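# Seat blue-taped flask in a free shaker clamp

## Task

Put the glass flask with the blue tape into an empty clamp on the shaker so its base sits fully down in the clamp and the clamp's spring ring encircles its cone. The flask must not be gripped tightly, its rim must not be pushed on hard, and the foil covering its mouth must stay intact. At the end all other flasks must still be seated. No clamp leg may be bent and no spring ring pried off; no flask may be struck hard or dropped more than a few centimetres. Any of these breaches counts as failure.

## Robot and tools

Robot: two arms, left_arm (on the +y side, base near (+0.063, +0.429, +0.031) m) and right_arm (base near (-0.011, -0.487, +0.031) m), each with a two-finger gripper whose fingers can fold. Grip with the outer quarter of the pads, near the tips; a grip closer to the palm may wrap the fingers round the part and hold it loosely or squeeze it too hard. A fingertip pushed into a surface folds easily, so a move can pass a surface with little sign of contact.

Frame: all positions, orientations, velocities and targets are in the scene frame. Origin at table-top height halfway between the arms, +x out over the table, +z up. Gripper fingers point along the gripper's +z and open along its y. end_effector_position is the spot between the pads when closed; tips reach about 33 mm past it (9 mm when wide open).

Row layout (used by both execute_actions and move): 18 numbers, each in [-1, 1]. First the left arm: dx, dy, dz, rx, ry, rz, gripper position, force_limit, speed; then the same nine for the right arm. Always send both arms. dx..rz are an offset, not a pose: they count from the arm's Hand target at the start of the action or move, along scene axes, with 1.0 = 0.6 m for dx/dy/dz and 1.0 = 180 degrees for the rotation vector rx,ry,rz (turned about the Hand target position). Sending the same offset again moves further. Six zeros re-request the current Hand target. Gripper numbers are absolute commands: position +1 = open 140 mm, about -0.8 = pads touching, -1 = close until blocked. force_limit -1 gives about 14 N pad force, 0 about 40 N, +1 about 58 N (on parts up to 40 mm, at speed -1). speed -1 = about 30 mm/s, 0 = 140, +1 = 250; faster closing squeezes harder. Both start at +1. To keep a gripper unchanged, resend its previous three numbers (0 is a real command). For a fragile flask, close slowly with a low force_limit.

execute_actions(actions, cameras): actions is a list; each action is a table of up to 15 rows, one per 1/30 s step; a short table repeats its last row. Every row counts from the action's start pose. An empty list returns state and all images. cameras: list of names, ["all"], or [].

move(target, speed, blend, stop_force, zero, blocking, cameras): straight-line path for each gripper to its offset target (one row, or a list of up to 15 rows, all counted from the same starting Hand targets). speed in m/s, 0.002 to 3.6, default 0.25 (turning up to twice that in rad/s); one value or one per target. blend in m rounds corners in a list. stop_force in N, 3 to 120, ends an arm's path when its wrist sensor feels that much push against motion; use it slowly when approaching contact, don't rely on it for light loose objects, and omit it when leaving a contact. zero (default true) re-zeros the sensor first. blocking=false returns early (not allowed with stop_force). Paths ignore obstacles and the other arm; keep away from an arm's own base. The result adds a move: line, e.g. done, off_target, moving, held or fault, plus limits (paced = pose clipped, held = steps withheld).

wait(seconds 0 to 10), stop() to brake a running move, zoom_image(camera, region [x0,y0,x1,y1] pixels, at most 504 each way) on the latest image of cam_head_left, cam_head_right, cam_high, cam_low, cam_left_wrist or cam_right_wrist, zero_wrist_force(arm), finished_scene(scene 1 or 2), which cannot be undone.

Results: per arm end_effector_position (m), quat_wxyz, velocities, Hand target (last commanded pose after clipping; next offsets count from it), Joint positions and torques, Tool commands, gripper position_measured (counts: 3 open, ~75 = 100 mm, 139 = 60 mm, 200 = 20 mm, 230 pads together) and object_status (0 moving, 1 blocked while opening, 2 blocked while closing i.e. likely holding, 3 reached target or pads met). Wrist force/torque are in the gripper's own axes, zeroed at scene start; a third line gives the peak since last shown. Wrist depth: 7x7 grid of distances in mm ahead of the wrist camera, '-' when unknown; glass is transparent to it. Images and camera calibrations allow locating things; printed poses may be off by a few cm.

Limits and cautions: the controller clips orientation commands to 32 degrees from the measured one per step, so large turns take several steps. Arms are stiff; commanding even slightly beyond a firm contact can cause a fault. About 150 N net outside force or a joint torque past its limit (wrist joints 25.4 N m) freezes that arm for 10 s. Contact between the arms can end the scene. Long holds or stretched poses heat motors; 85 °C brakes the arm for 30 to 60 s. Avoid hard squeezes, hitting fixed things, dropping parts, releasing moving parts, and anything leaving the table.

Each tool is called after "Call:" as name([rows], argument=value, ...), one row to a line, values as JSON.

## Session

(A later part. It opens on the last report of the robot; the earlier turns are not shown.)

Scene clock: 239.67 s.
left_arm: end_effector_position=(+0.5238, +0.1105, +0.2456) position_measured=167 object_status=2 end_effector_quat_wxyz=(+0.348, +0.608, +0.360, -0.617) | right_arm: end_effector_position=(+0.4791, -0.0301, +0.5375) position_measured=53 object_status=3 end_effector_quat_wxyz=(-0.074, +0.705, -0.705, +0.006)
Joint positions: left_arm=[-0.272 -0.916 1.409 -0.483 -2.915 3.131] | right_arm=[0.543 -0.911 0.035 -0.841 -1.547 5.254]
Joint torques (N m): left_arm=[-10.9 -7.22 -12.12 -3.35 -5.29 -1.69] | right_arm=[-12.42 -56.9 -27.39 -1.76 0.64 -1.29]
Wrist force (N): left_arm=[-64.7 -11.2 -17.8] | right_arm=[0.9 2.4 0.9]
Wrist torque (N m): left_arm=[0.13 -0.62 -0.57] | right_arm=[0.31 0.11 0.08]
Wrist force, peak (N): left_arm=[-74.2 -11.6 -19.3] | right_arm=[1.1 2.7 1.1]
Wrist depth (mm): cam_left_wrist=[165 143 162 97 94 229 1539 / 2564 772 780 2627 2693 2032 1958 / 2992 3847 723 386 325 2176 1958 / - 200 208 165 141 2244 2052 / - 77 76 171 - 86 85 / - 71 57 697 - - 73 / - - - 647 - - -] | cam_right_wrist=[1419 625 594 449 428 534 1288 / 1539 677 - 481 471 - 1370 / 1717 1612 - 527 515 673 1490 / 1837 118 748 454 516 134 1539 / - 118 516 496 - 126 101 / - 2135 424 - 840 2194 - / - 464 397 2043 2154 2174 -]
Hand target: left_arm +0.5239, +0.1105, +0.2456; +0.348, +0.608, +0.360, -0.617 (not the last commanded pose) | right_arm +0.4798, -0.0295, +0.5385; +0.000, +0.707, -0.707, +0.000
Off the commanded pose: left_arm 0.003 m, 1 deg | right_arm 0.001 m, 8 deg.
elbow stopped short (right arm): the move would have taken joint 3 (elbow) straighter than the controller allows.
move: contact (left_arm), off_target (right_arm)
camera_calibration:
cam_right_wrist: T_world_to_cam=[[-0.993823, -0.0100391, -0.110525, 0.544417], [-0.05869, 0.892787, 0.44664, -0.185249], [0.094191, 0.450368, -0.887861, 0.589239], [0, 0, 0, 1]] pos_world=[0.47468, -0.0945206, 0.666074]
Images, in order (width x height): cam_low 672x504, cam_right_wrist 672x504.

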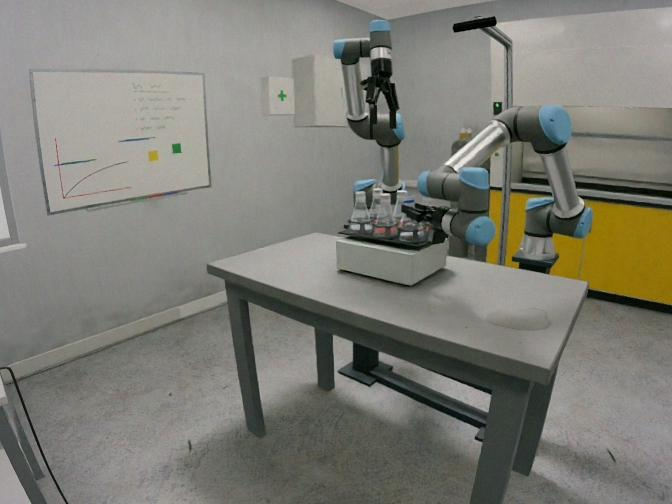

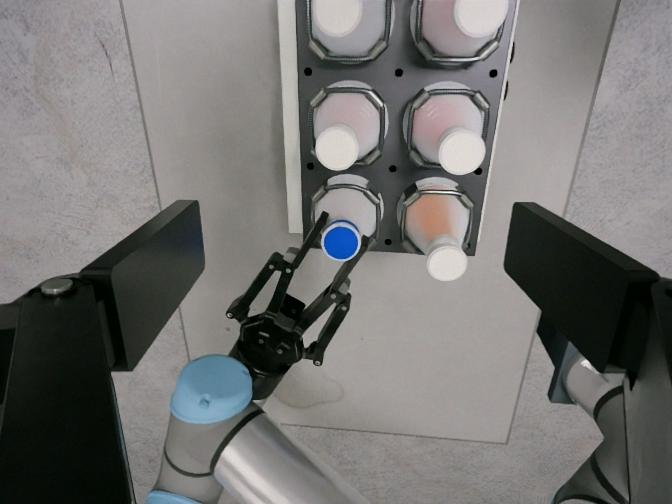

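Call:
execute_actions(actions=[])

Call:
zoom_image(camera="cam_low", region=[380, 180, 440, 250])

Call:
zoom_image(camera="cam_right_wrist", region=[290, 160, 400, 270])

Call:
zoom_image(camera="cam_high", region=[270, 90, 420, 220])

Scene clock: 243.93 s.
left_arm: end_effector_position=(+0.5239, +0.1105, +0.2456) position_measured=167 object_status=2 end_effector_quat_wxyz=(+0.348, +0.608, +0.360, -0.617) | right_arm: end_effector_position=(+0.4791, -0.0301, +0.5375) position_measured=53 object_status=3 end_effector_quat_wxyz=(-0.074, +0.705, -0.705, +0.006)
Joint positions: left_arm=[-0.272 -0.916 1.409 -0.483 -2.915 3.131] | right_arm=[0.543 -0.911 0.035 -0.841 -1.547 5.254]
Joint velocities: within noise
Joint torques (N m): left_arm=[-14.86 -6.47 -11.75 -3.32 -5.64 -1.12] | right_arm=[-12.36 -55.75 -27.75 -1.79 0.67 -1.31]
Motor temperatures (°C): left_arm=[32 29 31 36 39 36] | right_arm=[31 28 33 40 38 37]
Wrist force (N): left_arm=[-66.0 -11.4 -18.1] | right_arm=[0.9 2.4 1.1]
Wrist torque (N m): left_arm=[0.13 -0.67 -0.59] | right_arm=[0.32 0.13 0.08]
Wrist force, peak (N): left_arm=[-66.3 -11.7 -18.2] | right_arm=[1.2 2.6 1.0]
Wrist depth (mm): cam_left_wrist=[165 143 162 97 94 220 2198 / 2534 718 780 - 2341 2013 1873 / 5669 - 730 376 330 2221 1923 / 3168 199 208 166 140 2244 2052 / - 77 76 171 - 86 85 / - 71 57 675 - - 73 / - - - 444 - - -] | cam_right_wrist=[1445 630 587 453 429 - 1254 / 1559 1634 - 483 472 594 1370 / 1730 1590 - 527 502 - 1490 / 1837 118 464 466 516 134 1539 / - 119 521 525 814 125 101 / - 2135 425 - - - - / - 466 398 2194 2236 2097 -]
Hand target: left_arm +0.5239, +0.1105, +0.2456; +0.348, +0.608, +0.360, -0.617 (not the last commanded pose) | right_arm +0.4798, -0.0295, +0.5385; +0.000, +0.707, -0.707, +0.000
Tool commands: left_gripper/position=-1.0 left_gripper/force_limit=+0.0 left_gripper/speed=-1.0 right_gripper/position=+0.6 right_gripper/force_limit=-0.4 right_gripper/speed=-1.0
Off the commanded pose: left_arm 0.003 m, 1 deg | right_arm 0.001 m, 8 deg.
camera_calibration:
cam_left_wrist: T_world_to_cam=[[0.869842, -0.493321, -0.00312457, -0.392203], [0.184802, 0.319965, 0.929231, -0.362463], [-0.45741, -0.808862, 0.369485, 0.384748], [0, 0, 0, 1]] pos_world=[0.584126, 0.233701, 0.193428]
cam_right_wrist: T_world_to_cam=[[-0.993823, -0.0100391, -0.110525, 0.544417], [-0.05869, 0.892787, 0.44664, -0.185249], [0.094191, 0.450368, -0.887861, 0.589239], [0, 0, 0, 1]] pos_world=[0.47468, -0.0945206, 0.666074]

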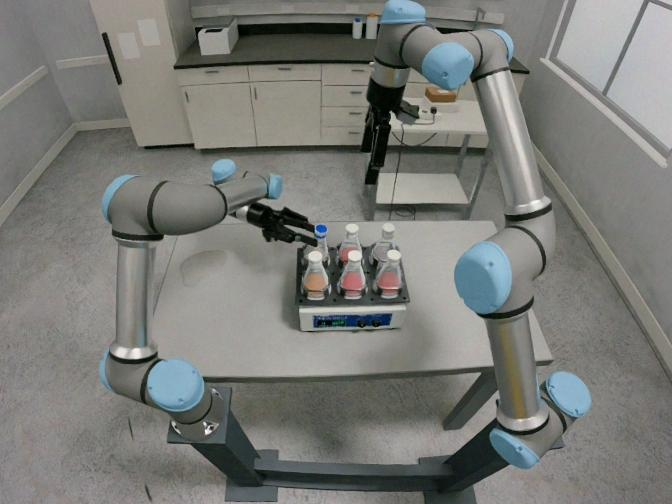

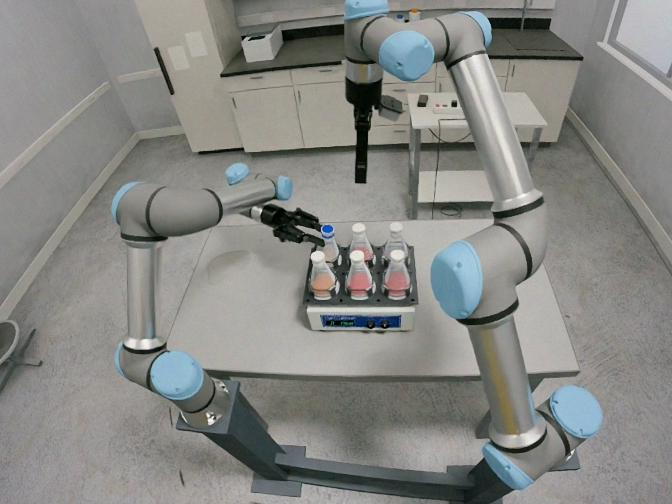

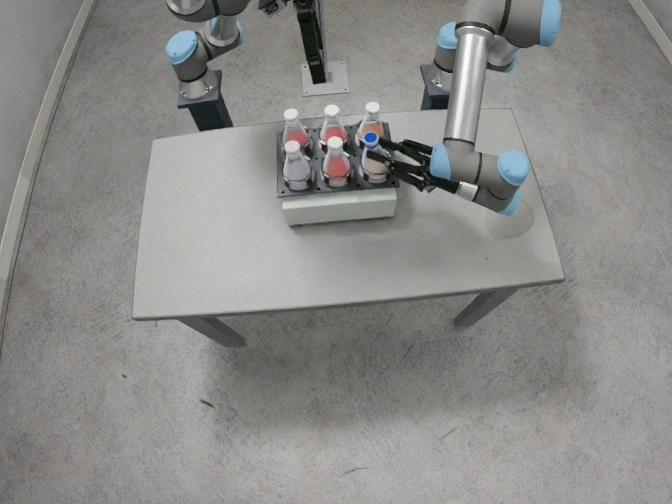

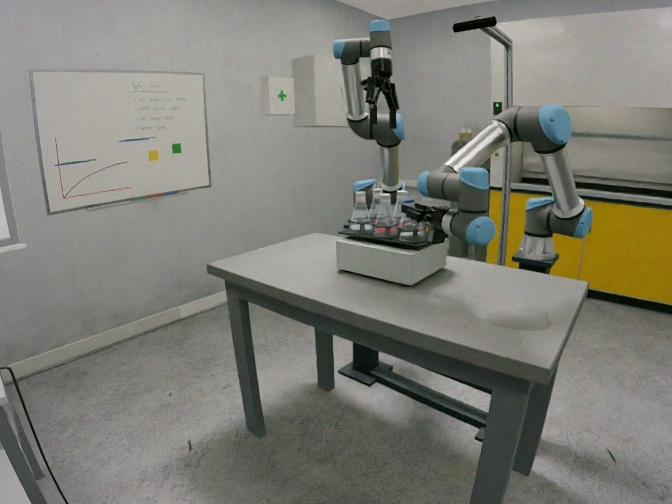

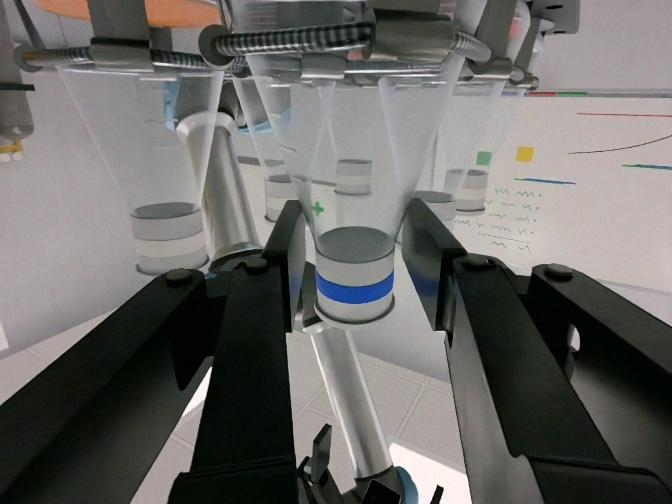

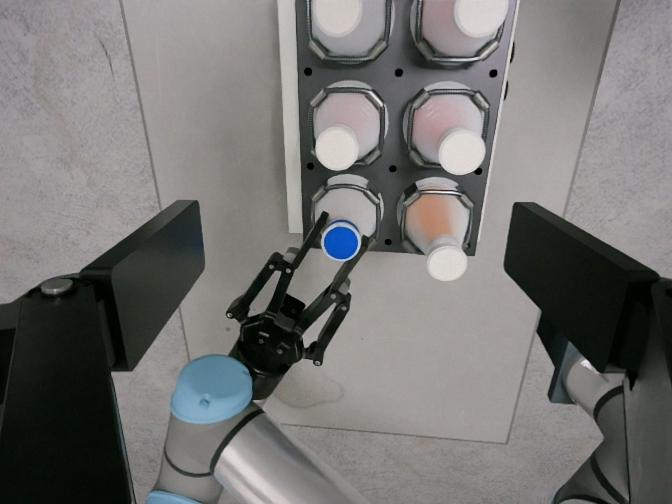

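Scaled by 7.200 from the camera's 672x504 image, which has a finer 960x720 frame.

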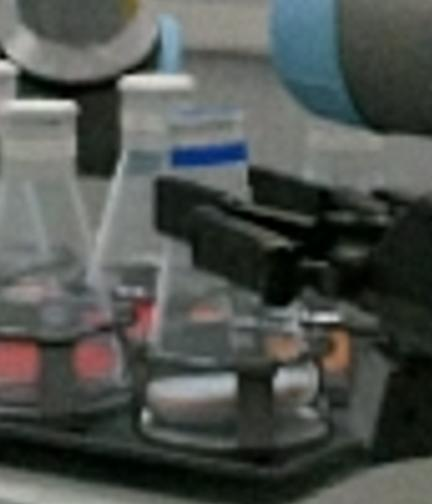

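Scaled by 4.582 from the camera's 672x504 image, which has a finer 960x720 frame.

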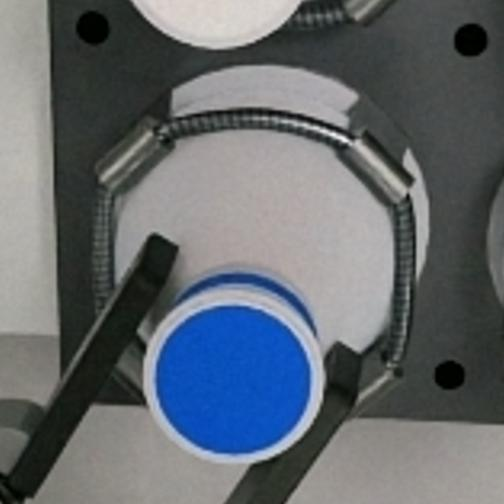

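Scaled by 3.360 from the camera's 672x504 image, which has a finer 960x720 frame.

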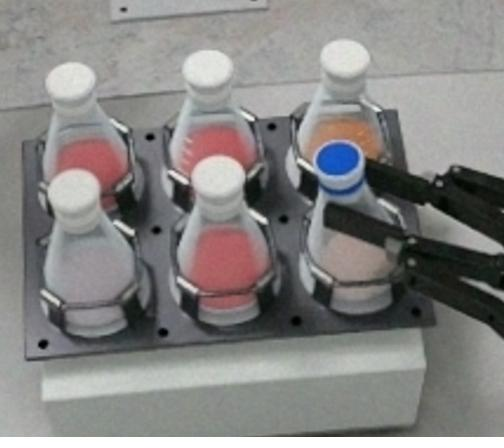

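Call:
move([
  [0,0,0.008,0,0,0,-1,0,-1,0,0,0,0,0,0,0.6,-0.4,-1],
  [-0.003,0.0017,0.006,-0.014,-0.024,0,-1,0,-1,0,0,0,0,0,0,0.6,-0.4,-1],
], speed=0.02)

Call:
move(target=[0,0,-0.03,0,0,0,-1,0,-1,0,0,0,0,0,0,0.6,-0.4,-1], speed=0.01, stop_force=28, cameras=["cam_low","cam_high","cam_right_wrist"])

Call:
zoom_image(camera="cam_low", region=[340, 150, 460, 270])

Call:
zoom_image(camera="cam_right_wrist", region=[270, 140, 410, 280])

Scene clock: 259.60 s.
left_arm: end_effector_position=(+0.5221, +0.1115, +0.2492) position_measured=167 object_status=2 end_effector_quat_wxyz=(+0.375, +0.623, +0.333, -0.601) | right_arm: end_effector_position=(+0.4791, -0.0301, +0.5375) position_measured=53 object_status=3 end_effector_quat_wxyz=(-0.074, +0.705, -0.705, +0.006)
Joint positions: left_arm=[-0.271 -0.923 1.412 -0.477 -2.914 3.22] | right_arm=[0.543 -0.911 0.035 -0.841 -1.547 5.254]
Joint torques (N m): left_arm=[7.47 -52.18 -21.29 -0.66 -4.52 0.22] | right_arm=[-12.06 -55.66 -27.21 -1.82 0.56 -1.24]
Wrist force (N): left_arm=[-2.4 -14.7 -4.6] | right_arm=[0.9 2.3 1.2]
Wrist torque (N m): left_arm=[0.17 0.06 -1.21] | right_arm=[0.30 0.12 0.08]
Wrist force, peak (N): left_arm=[-66.4 -11.5 -18.3] | right_arm=[1.0 2.7 1.2]
Wrist depth (mm): cam_left_wrist=[143 145 162 93 116 262 1683 / 2659 738 780 2762 2798 2112 1941 / 4583 - 735 381 254 2176 1976 / - 201 204 162 139 2244 2176 / - 77 76 690 - 86 - / - 71 - 709 - - 73 / - - - 440 - - -] | cam_right_wrist=[1463 1354 619 459 434 552 1267 / 1580 1669 655 486 478 603 1324 / 1717 1601 660 519 487 530 1445 / 1851 118 - 464 530 134 1569 / - 118 503 506 - 134 101 / - 2116 422 - - 1959 - / - 457 398 2154 2279 2174 -]
Hand target: left_arm +0.5221, +0.1115, +0.2492; +0.374, +0.623, +0.333, -0.601 | right_arm +0.4798, -0.0295, +0.5385; +0.000, +0.707, -0.707, +0.000
Off the commanded pose: left_arm 0.000 m, 0 deg | right_arm 0.001 m, 8 deg.
elbow stopped short (right arm): the move would have taken joint 3 (elbow) straighter than the controller allows.
move: off_target (right_arm)

Scene clock: 260.57 s.
left_arm: end_effector_position=(+0.5221, +0.1115, +0.2478) position_measured=167 object_status=2 end_effector_quat_wxyz=(+0.374, +0.623, +0.333, -0.601) | right_arm: end_effector_position=(+0.4791, -0.0301, +0.5375) position_measured=53 object_status=3 end_effector_quat_wxyz=(-0.074, +0.705, -0.705, +0.006)
Joint positions: left_arm=[-0.271 -0.921 1.413 -0.48 -2.914 3.22] | right_arm=[0.543 -0.911 0.035 -0.841 -1.547 5.254]
Joint torques (N m): left_arm=[-8.6 -40.96 -25.32 -1.8 -4.63 0.15] | right_arm=[-12.74 -55.87 -26.65 -1.7 0.47 -1.33]
Wrist force (N): left_arm=[-31.0 -13.7 -9.8] | right_arm=[0.8 2.5 0.8]
Wrist torque (N m): left_arm=[0.13 0.19 -1.18] | right_arm=[0.33 0.15 0.08]
Wrist force, peak (N): left_arm=[-43.4 -13.5 -11.7] | right_arm=[1.0 2.6 1.0]
Wrist depth (mm): cam_left_wrist=[- 146 162 92 105 224 - / 2367 228 783 2316 2052 1995 1841 / - - 745 379 236 2112 2071 / - 200 204 163 139 2198 2112 / - 77 76 172 - 86 85 / - 71 - 738 - - 73 / - - - 435 - - -] | cam_right_wrist=[1481 1354 601 454 441 523 1288 / 1559 679 689 480 479 - 1346 / 1693 1612 697 525 507 - 1454 / 1866 118 741 463 533 134 1509 / - 119 517 525 - 125 101 / - 2215 424 - 1000 1911 - / - 461 399 2061 2194 2215 -]
Hand target: left_arm +0.5221, +0.1115, +0.2478; +0.374, +0.623, +0.333, -0.601 (not the last commanded pose) | right_arm +0.4798, -0.0295, +0.5385; +0.000, +0.707, -0.707, +0.000
Off the commanded pose: left_arm 0.017 m, 0 deg | right_arm 0.001 m, 8 deg.
elbow stopped short (right arm): the move would have taken joint 3 (elbow) straighter than the controller allows.
move: contact (left_arm), off_target (right_arm)
camera_calibration:
cam_right_wrist: T_world_to_cam=[[-0.993823, -0.0100391, -0.110525, 0.544417], [-0.05869, 0.892787, 0.44664, -0.185249], [0.094191, 0.450368, -0.887861, 0.589239], [0, 0, 0, 1]] pos_world=[0.47468, -0.0945206, 0.666074]
Images, in order (width x height): cam_high 672x504, cam_low 672x504, cam_right_wrist 672x504.

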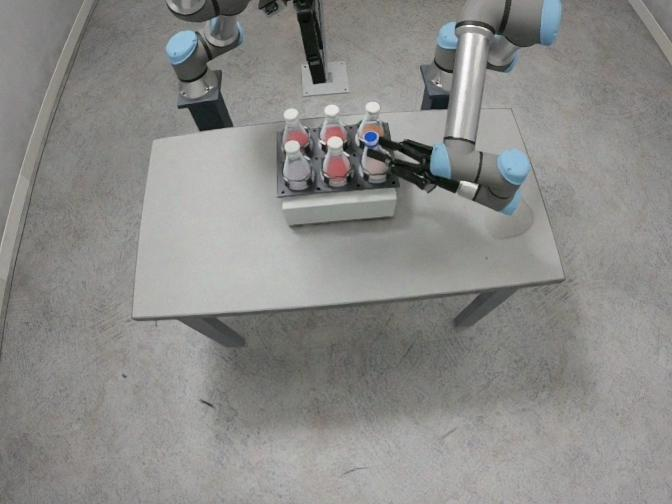

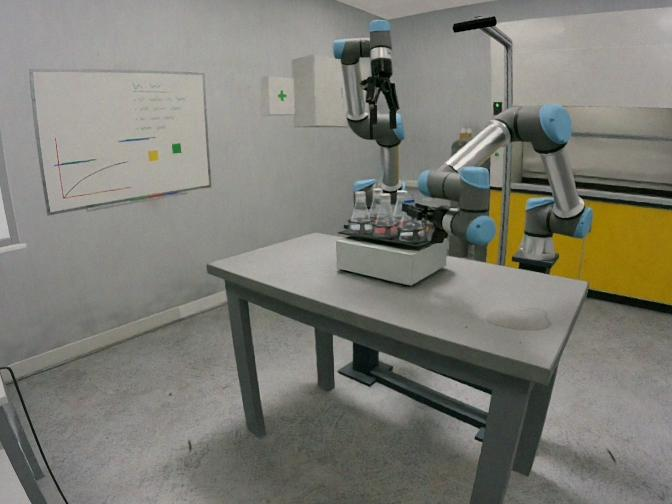

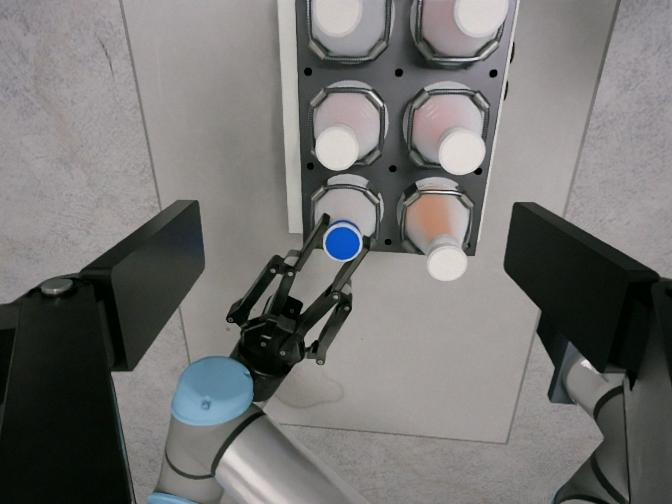

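Scaled by 4.200 from the camera's 672x504 image, which has a finer 960x720 frame.

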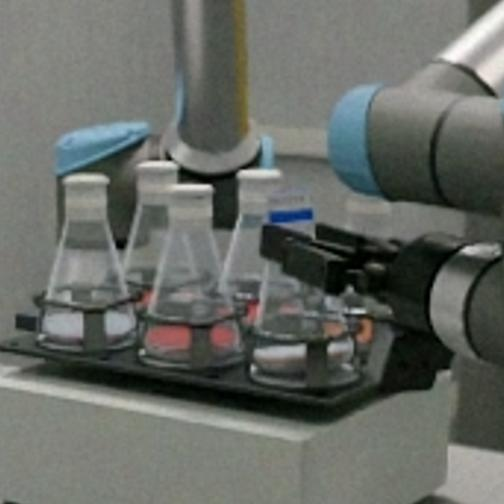

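Scaled by 3.600 from the camera's 672x504 image, which has a finer 960x720 frame.

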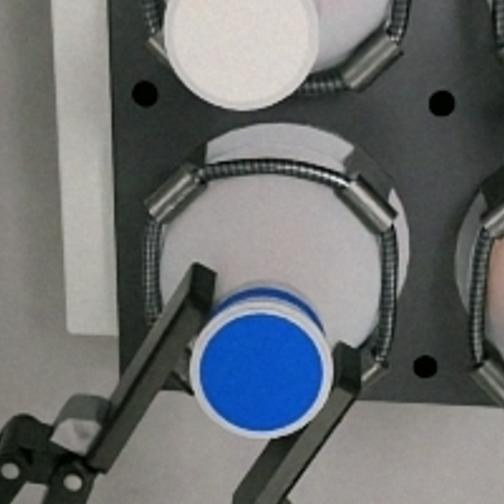

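Call:
move(target=[-0.002,0.001,-0.04,-0.010,-0.018,0,-1,0,-1,0,0,0,0,0,0,0.6,-0.4,-1], speed=0.012, stop_force=28, cameras=["cam_low"])

Call:
zoom_image(camera="cam_low", region=[380, 180, 440, 250])

Scene clock: 268.10 s.
left_arm: end_effector_position=(+0.5220, +0.1115, +0.2471) position_measured=167 object_status=2 end_effector_quat_wxyz=(+0.375, +0.623, +0.332, -0.600) | right_arm: end_effector_position=(+0.4791, -0.0301, +0.5375) position_measured=53 object_status=3 end_effector_quat_wxyz=(-0.074, +0.705, -0.705, +0.006)
Joint positions: left_arm=[-0.271 -0.921 1.414 -0.482 -2.914 3.222] | right_arm=[0.543 -0.911 0.035 -0.841 -1.547 5.254]
Joint torques (N m): left_arm=[-9.8 -22.58 -16.81 -4.25 -6.94 -0.71] | right_arm=[-12.51 -55.68 -27.23 -1.74 0.5 -1.33]
Wrist force (N): left_arm=[-61.4 -13.0 -15.5] | right_arm=[0.9 2.4 1.0]
Wrist torque (N m): left_arm=[0.17 -0.61 -1.18] | right_arm=[0.32 0.12 0.08]
Wrist force, peak (N): left_arm=[-73.9 -13.0 -18.1] | right_arm=[1.0 2.7 1.2]
Wrist depth (mm): cam_left_wrist=[143 146 164 92 96 266 1923 / 2534 224 789 - 2244 2071 1873 / - 3590 748 379 327 2112 1976 / - 200 134 163 140 2267 1710 / - 77 76 175 - 86 85 / - 71 57 764 - - 73 / - - - 448 - - -] | cam_right_wrist=[1481 625 605 458 437 534 1295 / 1539 679 660 492 474 605 1378 / 1669 1612 - 528 496 642 1481 / 1782 118 494 458 426 134 1529 / - 119 514 502 - 126 101 / - 2061 428 - - - - / - 457 399 2154 2135 2174 -]
Hand target: left_arm +0.5220, +0.1115, +0.2471; +0.375, +0.623, +0.332, -0.600 (not the last commanded pose) | right_arm +0.4798, -0.0295, +0.5385; +0.000, +0.707, -0.707, +0.000
Off the commanded pose: left_arm 0.023 m, 4 deg | right_arm 0.001 m, 8 deg.
elbow stopped short (right arm): the move would have taken joint 3 (elbow) straighter than the controller allows.
move: contact (left_arm), off_target (right_arm)
Images, in order (width x height): cam_low 672x504.

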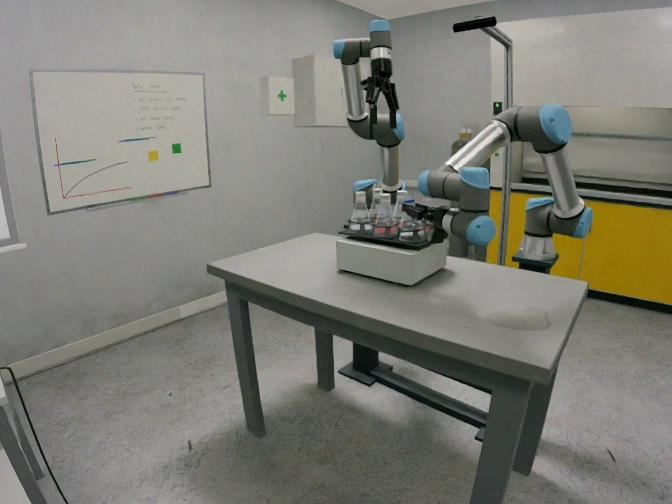

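Scaled by 7.200 from the camera's 672x504 image, which has a finer 960x720 frame.

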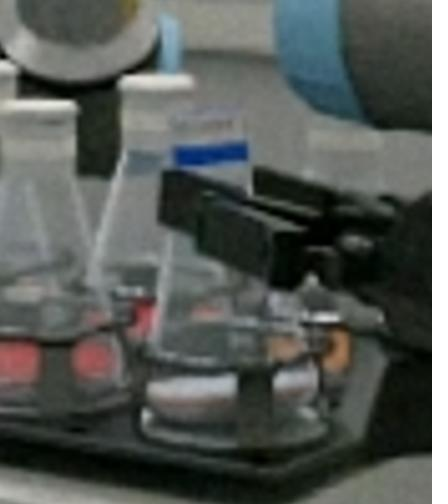

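Call:
move([
  [0,0,0.009,0,0,0,-1,0,-1,0,0,0,0,0,0,0.6,-0.4,-1],
  [0.002,-0.001,0.006,-0.017,-0.029,0,-1,0,-1,0,0,0,0,0,0,0.6,-0.4,-1],
], speed=0.02)

Call:
move(target=[0,0,-0.03,0,0,0,-1,0,-1,0,0,0,0,0,0,0.6,-0.4,-1], speed=0.01, stop_force=40, cameras=["cam_low","cam_high","cam_right_wrist"])

Call:
zoom_image(camera="cam_low", region=[380, 180, 440, 250])

Call:
zoom_image(camera="cam_right_wrist", region=[290, 160, 400, 270])

Call:
zoom_image(camera="cam_high", region=[270, 90, 420, 220])

Scene clock: 282.17 s.
left_arm: end_effector_position=(+0.5222, +0.1115, +0.2507) position_measured=169 object_status=2 end_effector_quat_wxyz=(+0.405, +0.640, +0.297, -0.581) | right_arm: end_effector_position=(+0.4791, -0.0301, +0.5375) position_measured=53 object_status=3 end_effector_quat_wxyz=(-0.074, +0.705, -0.705, +0.006)
Joint positions: left_arm=[-0.272 -0.921 1.405 -0.469 -2.91 3.331] | right_arm=[0.543 -0.911 0.035 -0.841 -1.547 5.254]
Joint torques (N m): left_arm=[-5.73 -39.62 -38.26 -3.78 -11.22 2.28] | right_arm=[-11.21 -54.87 -27.53 -1.8 0.31 -1.26]
Wrist force (N): left_arm=[-11.2 -34.0 -4.3] | right_arm=[1.0 2.4 1.1]
Wrist torque (N m): left_arm=[0.51 0.23 -2.98] | right_arm=[0.33 0.11 0.08]
Wrist force, peak (N): left_arm=[-61.7 -13.3 -15.7] | right_arm=[1.0 2.6 1.2]
Wrist depth (mm): cam_left_wrist=[143 151 157 91 172 1841 1780 / 183 164 767 - 1923 2176 1923 / 2762 - 756 377 232 2292 2013 / - 206 204 164 140 2154 2071 / - 77 76 680 - 86 - / - 71 - - - - 73 / - - - 2071 - - -] | cam_right_wrist=[1463 1445 612 434 429 558 1288 / 1590 685 625 484 472 - 1370 / 1730 1669 - 523 495 - 1445 / 1782 118 - 461 504 134 1559 / - 119 512 502 - 125 101 / - 2154 425 - 865 - - / - 460 394 2257 2194 2079 -]
Hand target: left_arm +0.5232, +0.1109, +0.2507; +0.406, +0.640, +0.298, -0.580 | right_arm +0.4798, -0.0295, +0.5385; +0.000, +0.707, -0.707, +0.000
Off the commanded pose: left_arm 0.001 m, 0 deg | right_arm 0.001 m, 8 deg.
elbow stopped short (right arm): the move would have taken joint 3 (elbow) straighter than the controller allows.
move: off_target (right_arm)

Scene clock: 283.23 s.
left_arm: end_effector_position=(+0.5215, +0.1119, +0.2492) position_measured=169 object_status=2 end_effector_quat_wxyz=(+0.405, +0.641, +0.296, -0.581) | right_arm: end_effector_position=(+0.4791, -0.0301, +0.5375) position_measured=53 object_status=3 end_effector_quat_wxyz=(-0.074, +0.705, -0.705, +0.006)
Joint positions: left_arm=[-0.272 -0.919 1.406 -0.472 -2.907 3.331] | right_arm=[0.543 -0.911 0.035 -0.841 -1.547 5.254]
Joint torques (N m): left_arm=[-4.83 -34.05 -24.9 -6.08 -11.31 1.94] | right_arm=[-11.83 -54.9 -27.35 -1.74 0.32 -1.28]
Wrist force (N): left_arm=[-53.0 -21.3 -11.9] | right_arm=[0.9 2.5 1.1]
Wrist torque (N m): left_arm=[0.03 -0.56 -2.64] | right_arm=[0.34 0.12 0.08]
Wrist force, peak (N): left_arm=[-65.3 -24.6 -12.9] | right_arm=[0.9 2.6 1.3]
Wrist depth (mm): cam_left_wrist=[143 154 163 90 154 1873 1723 / 2505 167 778 2595 1995 2091 1825 / 2693 - 728 378 232 2244 2052 / 2595 204 134 163 141 102 - / - 77 76 686 - 86 - / - 71 57 - - - 73 / - - - - - - -] | cam_right_wrist=[1428 624 571 451 432 440 1288 / 1549 685 668 484 473 660 1354 / 1769 1612 716 534 498 619 1481 / 1782 118 - 466 529 134 1539 / - 118 510 511 769 126 101 / - 2116 431 868 - - - / - 459 401 2154 2097 2097 -]
Hand target: left_arm +0.5219, +0.1117, +0.2492; +0.405, +0.641, +0.297, -0.581 (not the last commanded pose) | right_arm +0.4798, -0.0295, +0.5385; +0.000, +0.707, -0.707, +0.000
Off the commanded pose: left_arm 0.017 m, 0 deg | right_arm 0.001 m, 8 deg.
elbow stopped short (right arm): the move would have taken joint 3 (elbow) straighter than the controller allows.
move: contact (left_arm), off_target (right_arm)
camera_calibration:
cam_right_wrist: T_world_to_cam=[[-0.993823, -0.0100391, -0.110525, 0.544417], [-0.05869, 0.892787, 0.44664, -0.185249], [0.094191, 0.450368, -0.887861, 0.589239], [0, 0, 0, 1]] pos_world=[0.47468, -0.0945206, 0.666074]
Images, in order (width x height): cam_high 672x504, cam_low 672x504, cam_right_wrist 672x504.

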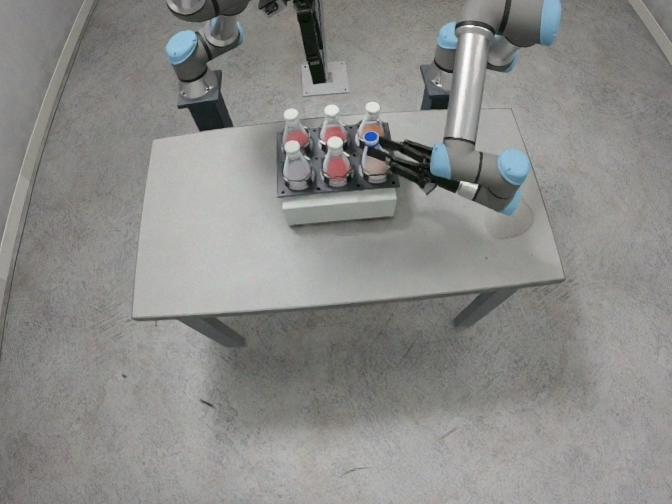

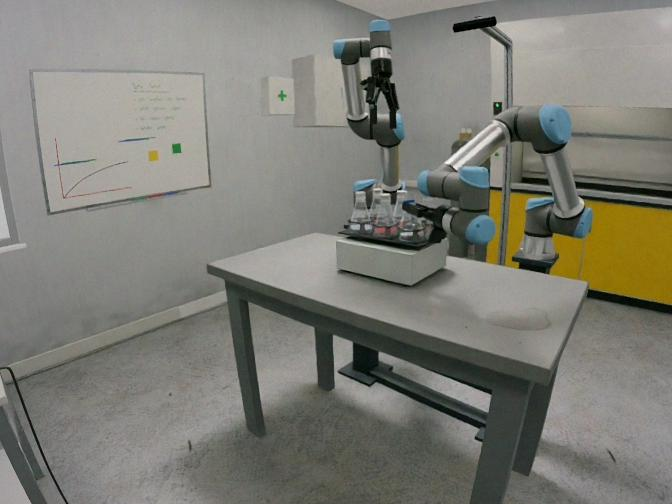

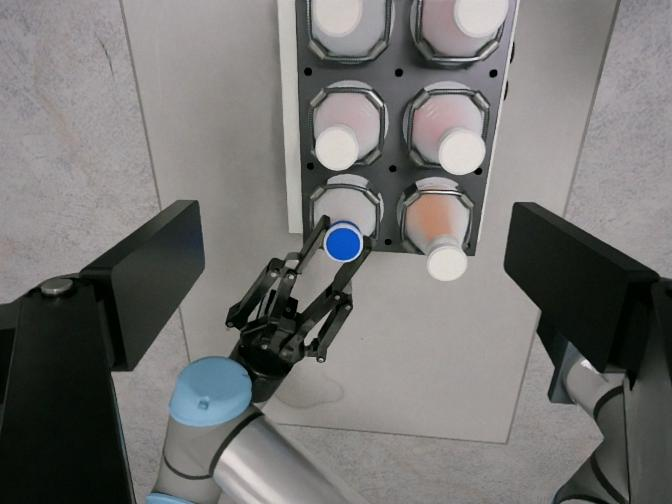

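Scaled by 7.200 from the camera's 672x504 image, which has a finer 960x720 frame.

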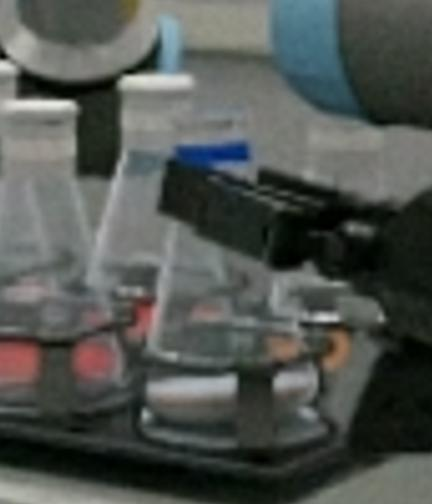

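Scaled by 4.582 from the camera's 672x504 image, which has a finer 960x720 frame.

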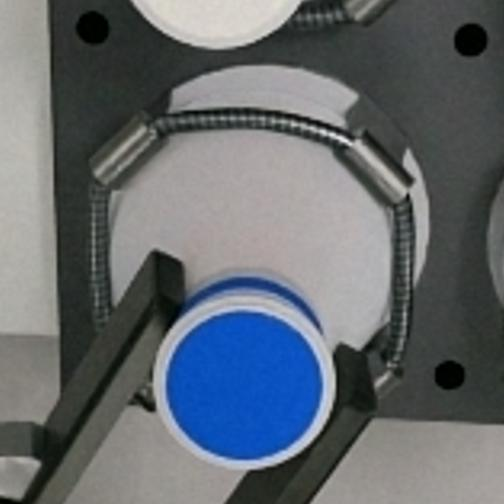

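Scaled by 3.360 from the camera's 672x504 image, which has a finer 960x720 frame.

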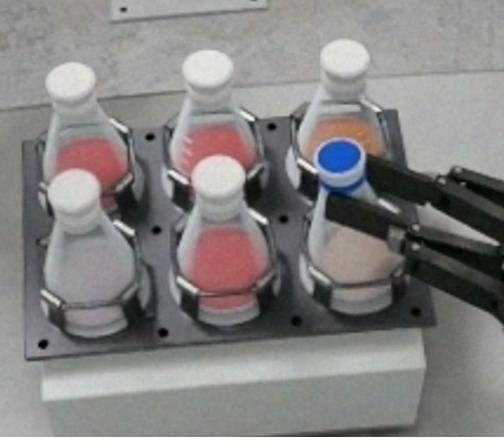

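Call:
move([
  [0,0,0.007,0,0,0,-1,0,-1,0,0,0,0,0,0,0.6,-0.4,-1],
  [-0.002,0.016,0.007,-0.025,0.01,0,-1,0,-1,0,0,0,0,0,0,0.6,-0.4,-1],
], speed=0.02)

Call:
move(target=[0,0,-0.03,0,0,0,-1,0,-1,0,0,0,0,0,0,0.6,-0.4,-1], speed=0.01, stop_force=40, cameras=["cam_low","cam_high"])

Call:
zoom_image(camera="cam_low", region=[380, 180, 440, 250])

Call:
zoom_image(camera="cam_high", region=[270, 90, 420, 220])

Scene clock: 294.07 s.
left_arm: end_effector_position=(+0.5207, +0.1213, +0.2534) position_measured=169 object_status=2 end_effector_quat_wxyz=(+0.425, +0.615, +0.280, -0.602) end_effector_velocity=(+0.000, +0.000, +0.000) end_effector_angular_velocity=(+0.002, +0.000, +0.000) | right_arm: end_effector_position=(+0.4791, -0.0301, +0.5375) position_measured=53 object_status=3 end_effector_quat_wxyz=(-0.074, +0.705, -0.705, +0.006)
Joint positions: left_arm=[-0.259 -0.824 1.316 -0.147 -2.881 3.663] | right_arm=[0.543 -0.911 0.035 -0.841 -1.547 5.254]
Joint velocities: left_arm=[0 -0.001 0 -0.005 0 -0.007] | right_arm=[within noise]
Joint torques (N m): left_arm=[1.94 -62.16 -18.02 -1.01 -1.81 -1.67] | right_arm=[-11.9 -54.8 -26.49 -1.79 0.35 -1.28]
Wrist force (N): left_arm=[4.2 -10.5 -4.8] | right_arm=[0.9 2.5 1.0]
Wrist torque (N m): left_arm=[-0.01 -0.09 -0.77] | right_arm=[0.33 0.12 0.07]
Wrist force, peak (N): left_arm=[-52.8 -21.5 -11.9] | right_arm=[1.1 2.8 1.0]
Wrist depth (mm): cam_left_wrist=[143 147 166 92 248 1958 1841 / 2133 224 783 - 2221 2091 1995 / - - 738 385 241 2198 2052 / - - 206 161 132 102 2534 / - 76 76 173 - 86 85 / - 71 - - - - 73 / - - - - - - -] | cam_right_wrist=[1463 1436 - 457 432 554 1274 / 1580 671 - 484 485 590 1386 / 1743 1743 790 534 491 637 1472 / 1823 118 741 463 545 134 1569 / - 118 517 511 750 126 101 / - 444 445 - - 874 - / - 486 411 2194 2215 2116 -]
Hand target: left_arm +0.5207, +0.1213, +0.2534; +0.425, +0.615, +0.280, -0.602 | right_arm +0.4798, -0.0295, +0.5385; +0.000, +0.707, -0.707, +0.000
Off the commanded pose: left_arm 0.000 m, 0 deg | right_arm 0.001 m, 8 deg.
elbow stopped short (right arm): the move would have taken joint 3 (elbow) straighter than the controller allows.
move: off_target (right_arm)

Scene clock: 295.90 s.
left_arm: end_effector_position=(+0.5207, +0.1213, +0.2455) position_measured=169 object_status=2 end_effector_quat_wxyz=(+0.425, +0.615, +0.280, -0.602) | right_arm: end_effector_position=(+0.4791, -0.0301, +0.5375) position_measured=53 object_status=3 end_effector_quat_wxyz=(-0.074, +0.705, -0.705, +0.006)
Joint positions: left_arm=[-0.259 -0.815 1.323 -0.163 -2.881 3.663] | right_arm=[0.543 -0.911 0.035 -0.841 -1.547 5.254]
Joint torques (N m): left_arm=[-3.6 -47.07 -25.2 -1.67 -8.38 0.25] | right_arm=[-12.11 -54.78 -27.56 -1.77 0.2 -1.27]
Wrist force (N): left_arm=[-32.4 -8.5 -7.7] | right_arm=[1.0 2.4 1.0]
Wrist torque (N m): left_arm=[-0.10 -0.03 -1.33] | right_arm=[0.32 0.11 0.08]
Wrist force, peak (N): left_arm=[-43.6 -4.7 -8.6] | right_arm=[1.0 2.7 1.1]
Wrist depth (mm): cam_left_wrist=[143 151 227 94 125 1923 1766 / 186 153 764 2762 1923 2112 1857 / 2534 - 730 381 243 2476 1995 / - - 209 161 132 97 - / - 77 76 173 - 86 - / - 71 - - - - 73 / - - - - - - -] | cam_right_wrist=[1490 - - 447 428 411 1317 / 1590 1454 - 481 489 579 1394 / 1769 1851 - 533 500 - 1472 / 1823 118 - 451 535 134 1559 / - 119 502 537 - 125 101 / - 452 442 812 - 1942 - / - 489 417 421 2174 2061 -]
Hand target: left_arm +0.5207, +0.1213, +0.2455; +0.425, +0.615, +0.280, -0.602 (not the last commanded pose) | right_arm +0.4798, -0.0295, +0.5385; +0.000, +0.707, -0.707, +0.000
Off the commanded pose: left_arm 0.010 m, 0 deg | right_arm 0.001 m, 8 deg.
elbow stopped short (right arm): the move would have taken joint 3 (elbow) straighter than the controller allows.
move: contact (left_arm), off_target (right_arm)
Images, in order (width x height): cam_high 672x504, cam_low 672x504.

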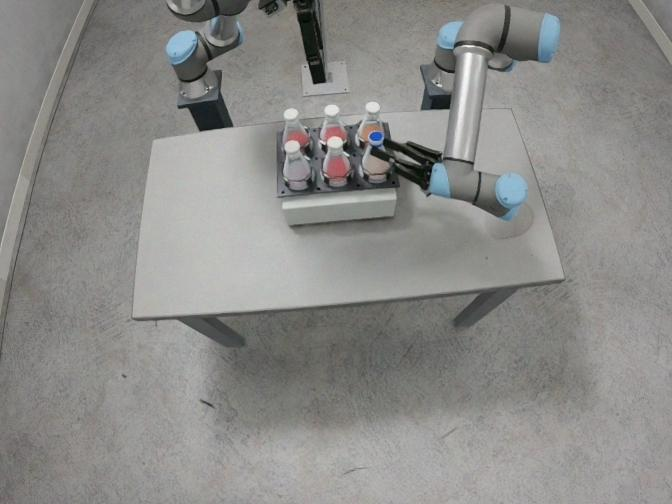

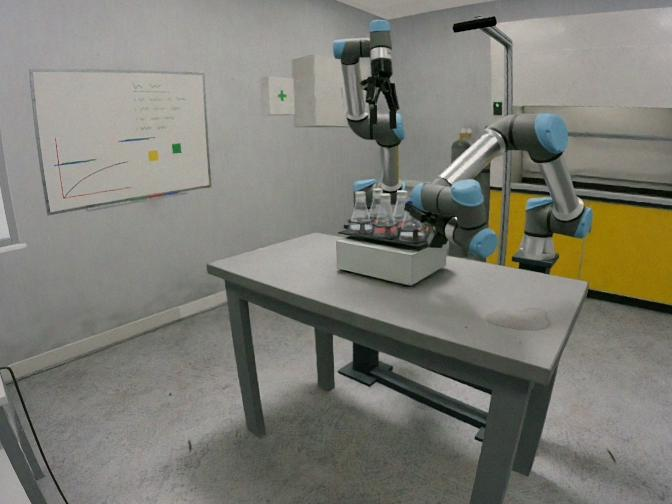

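Scaled by 7.200 from the camera's 672x504 image, which has a finer 960x720 frame.

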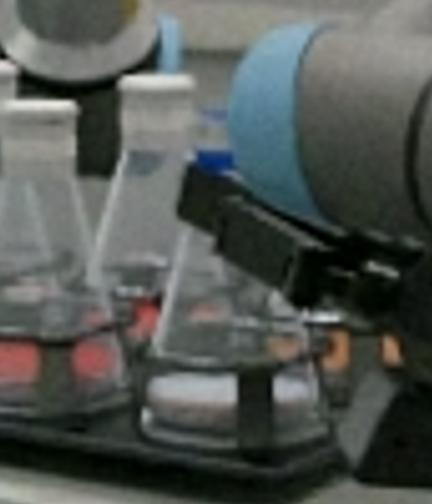

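Scaled by 3.360 from the camera's 672x504 image, which has a finer 960x720 frame.

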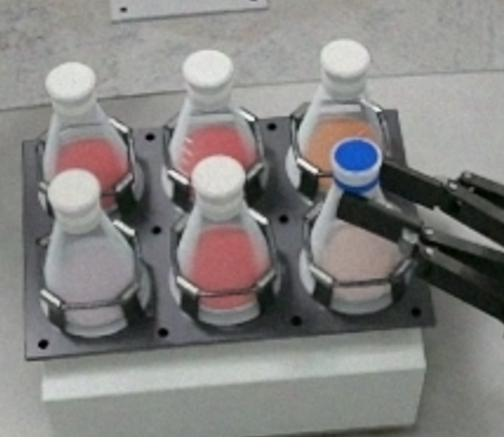

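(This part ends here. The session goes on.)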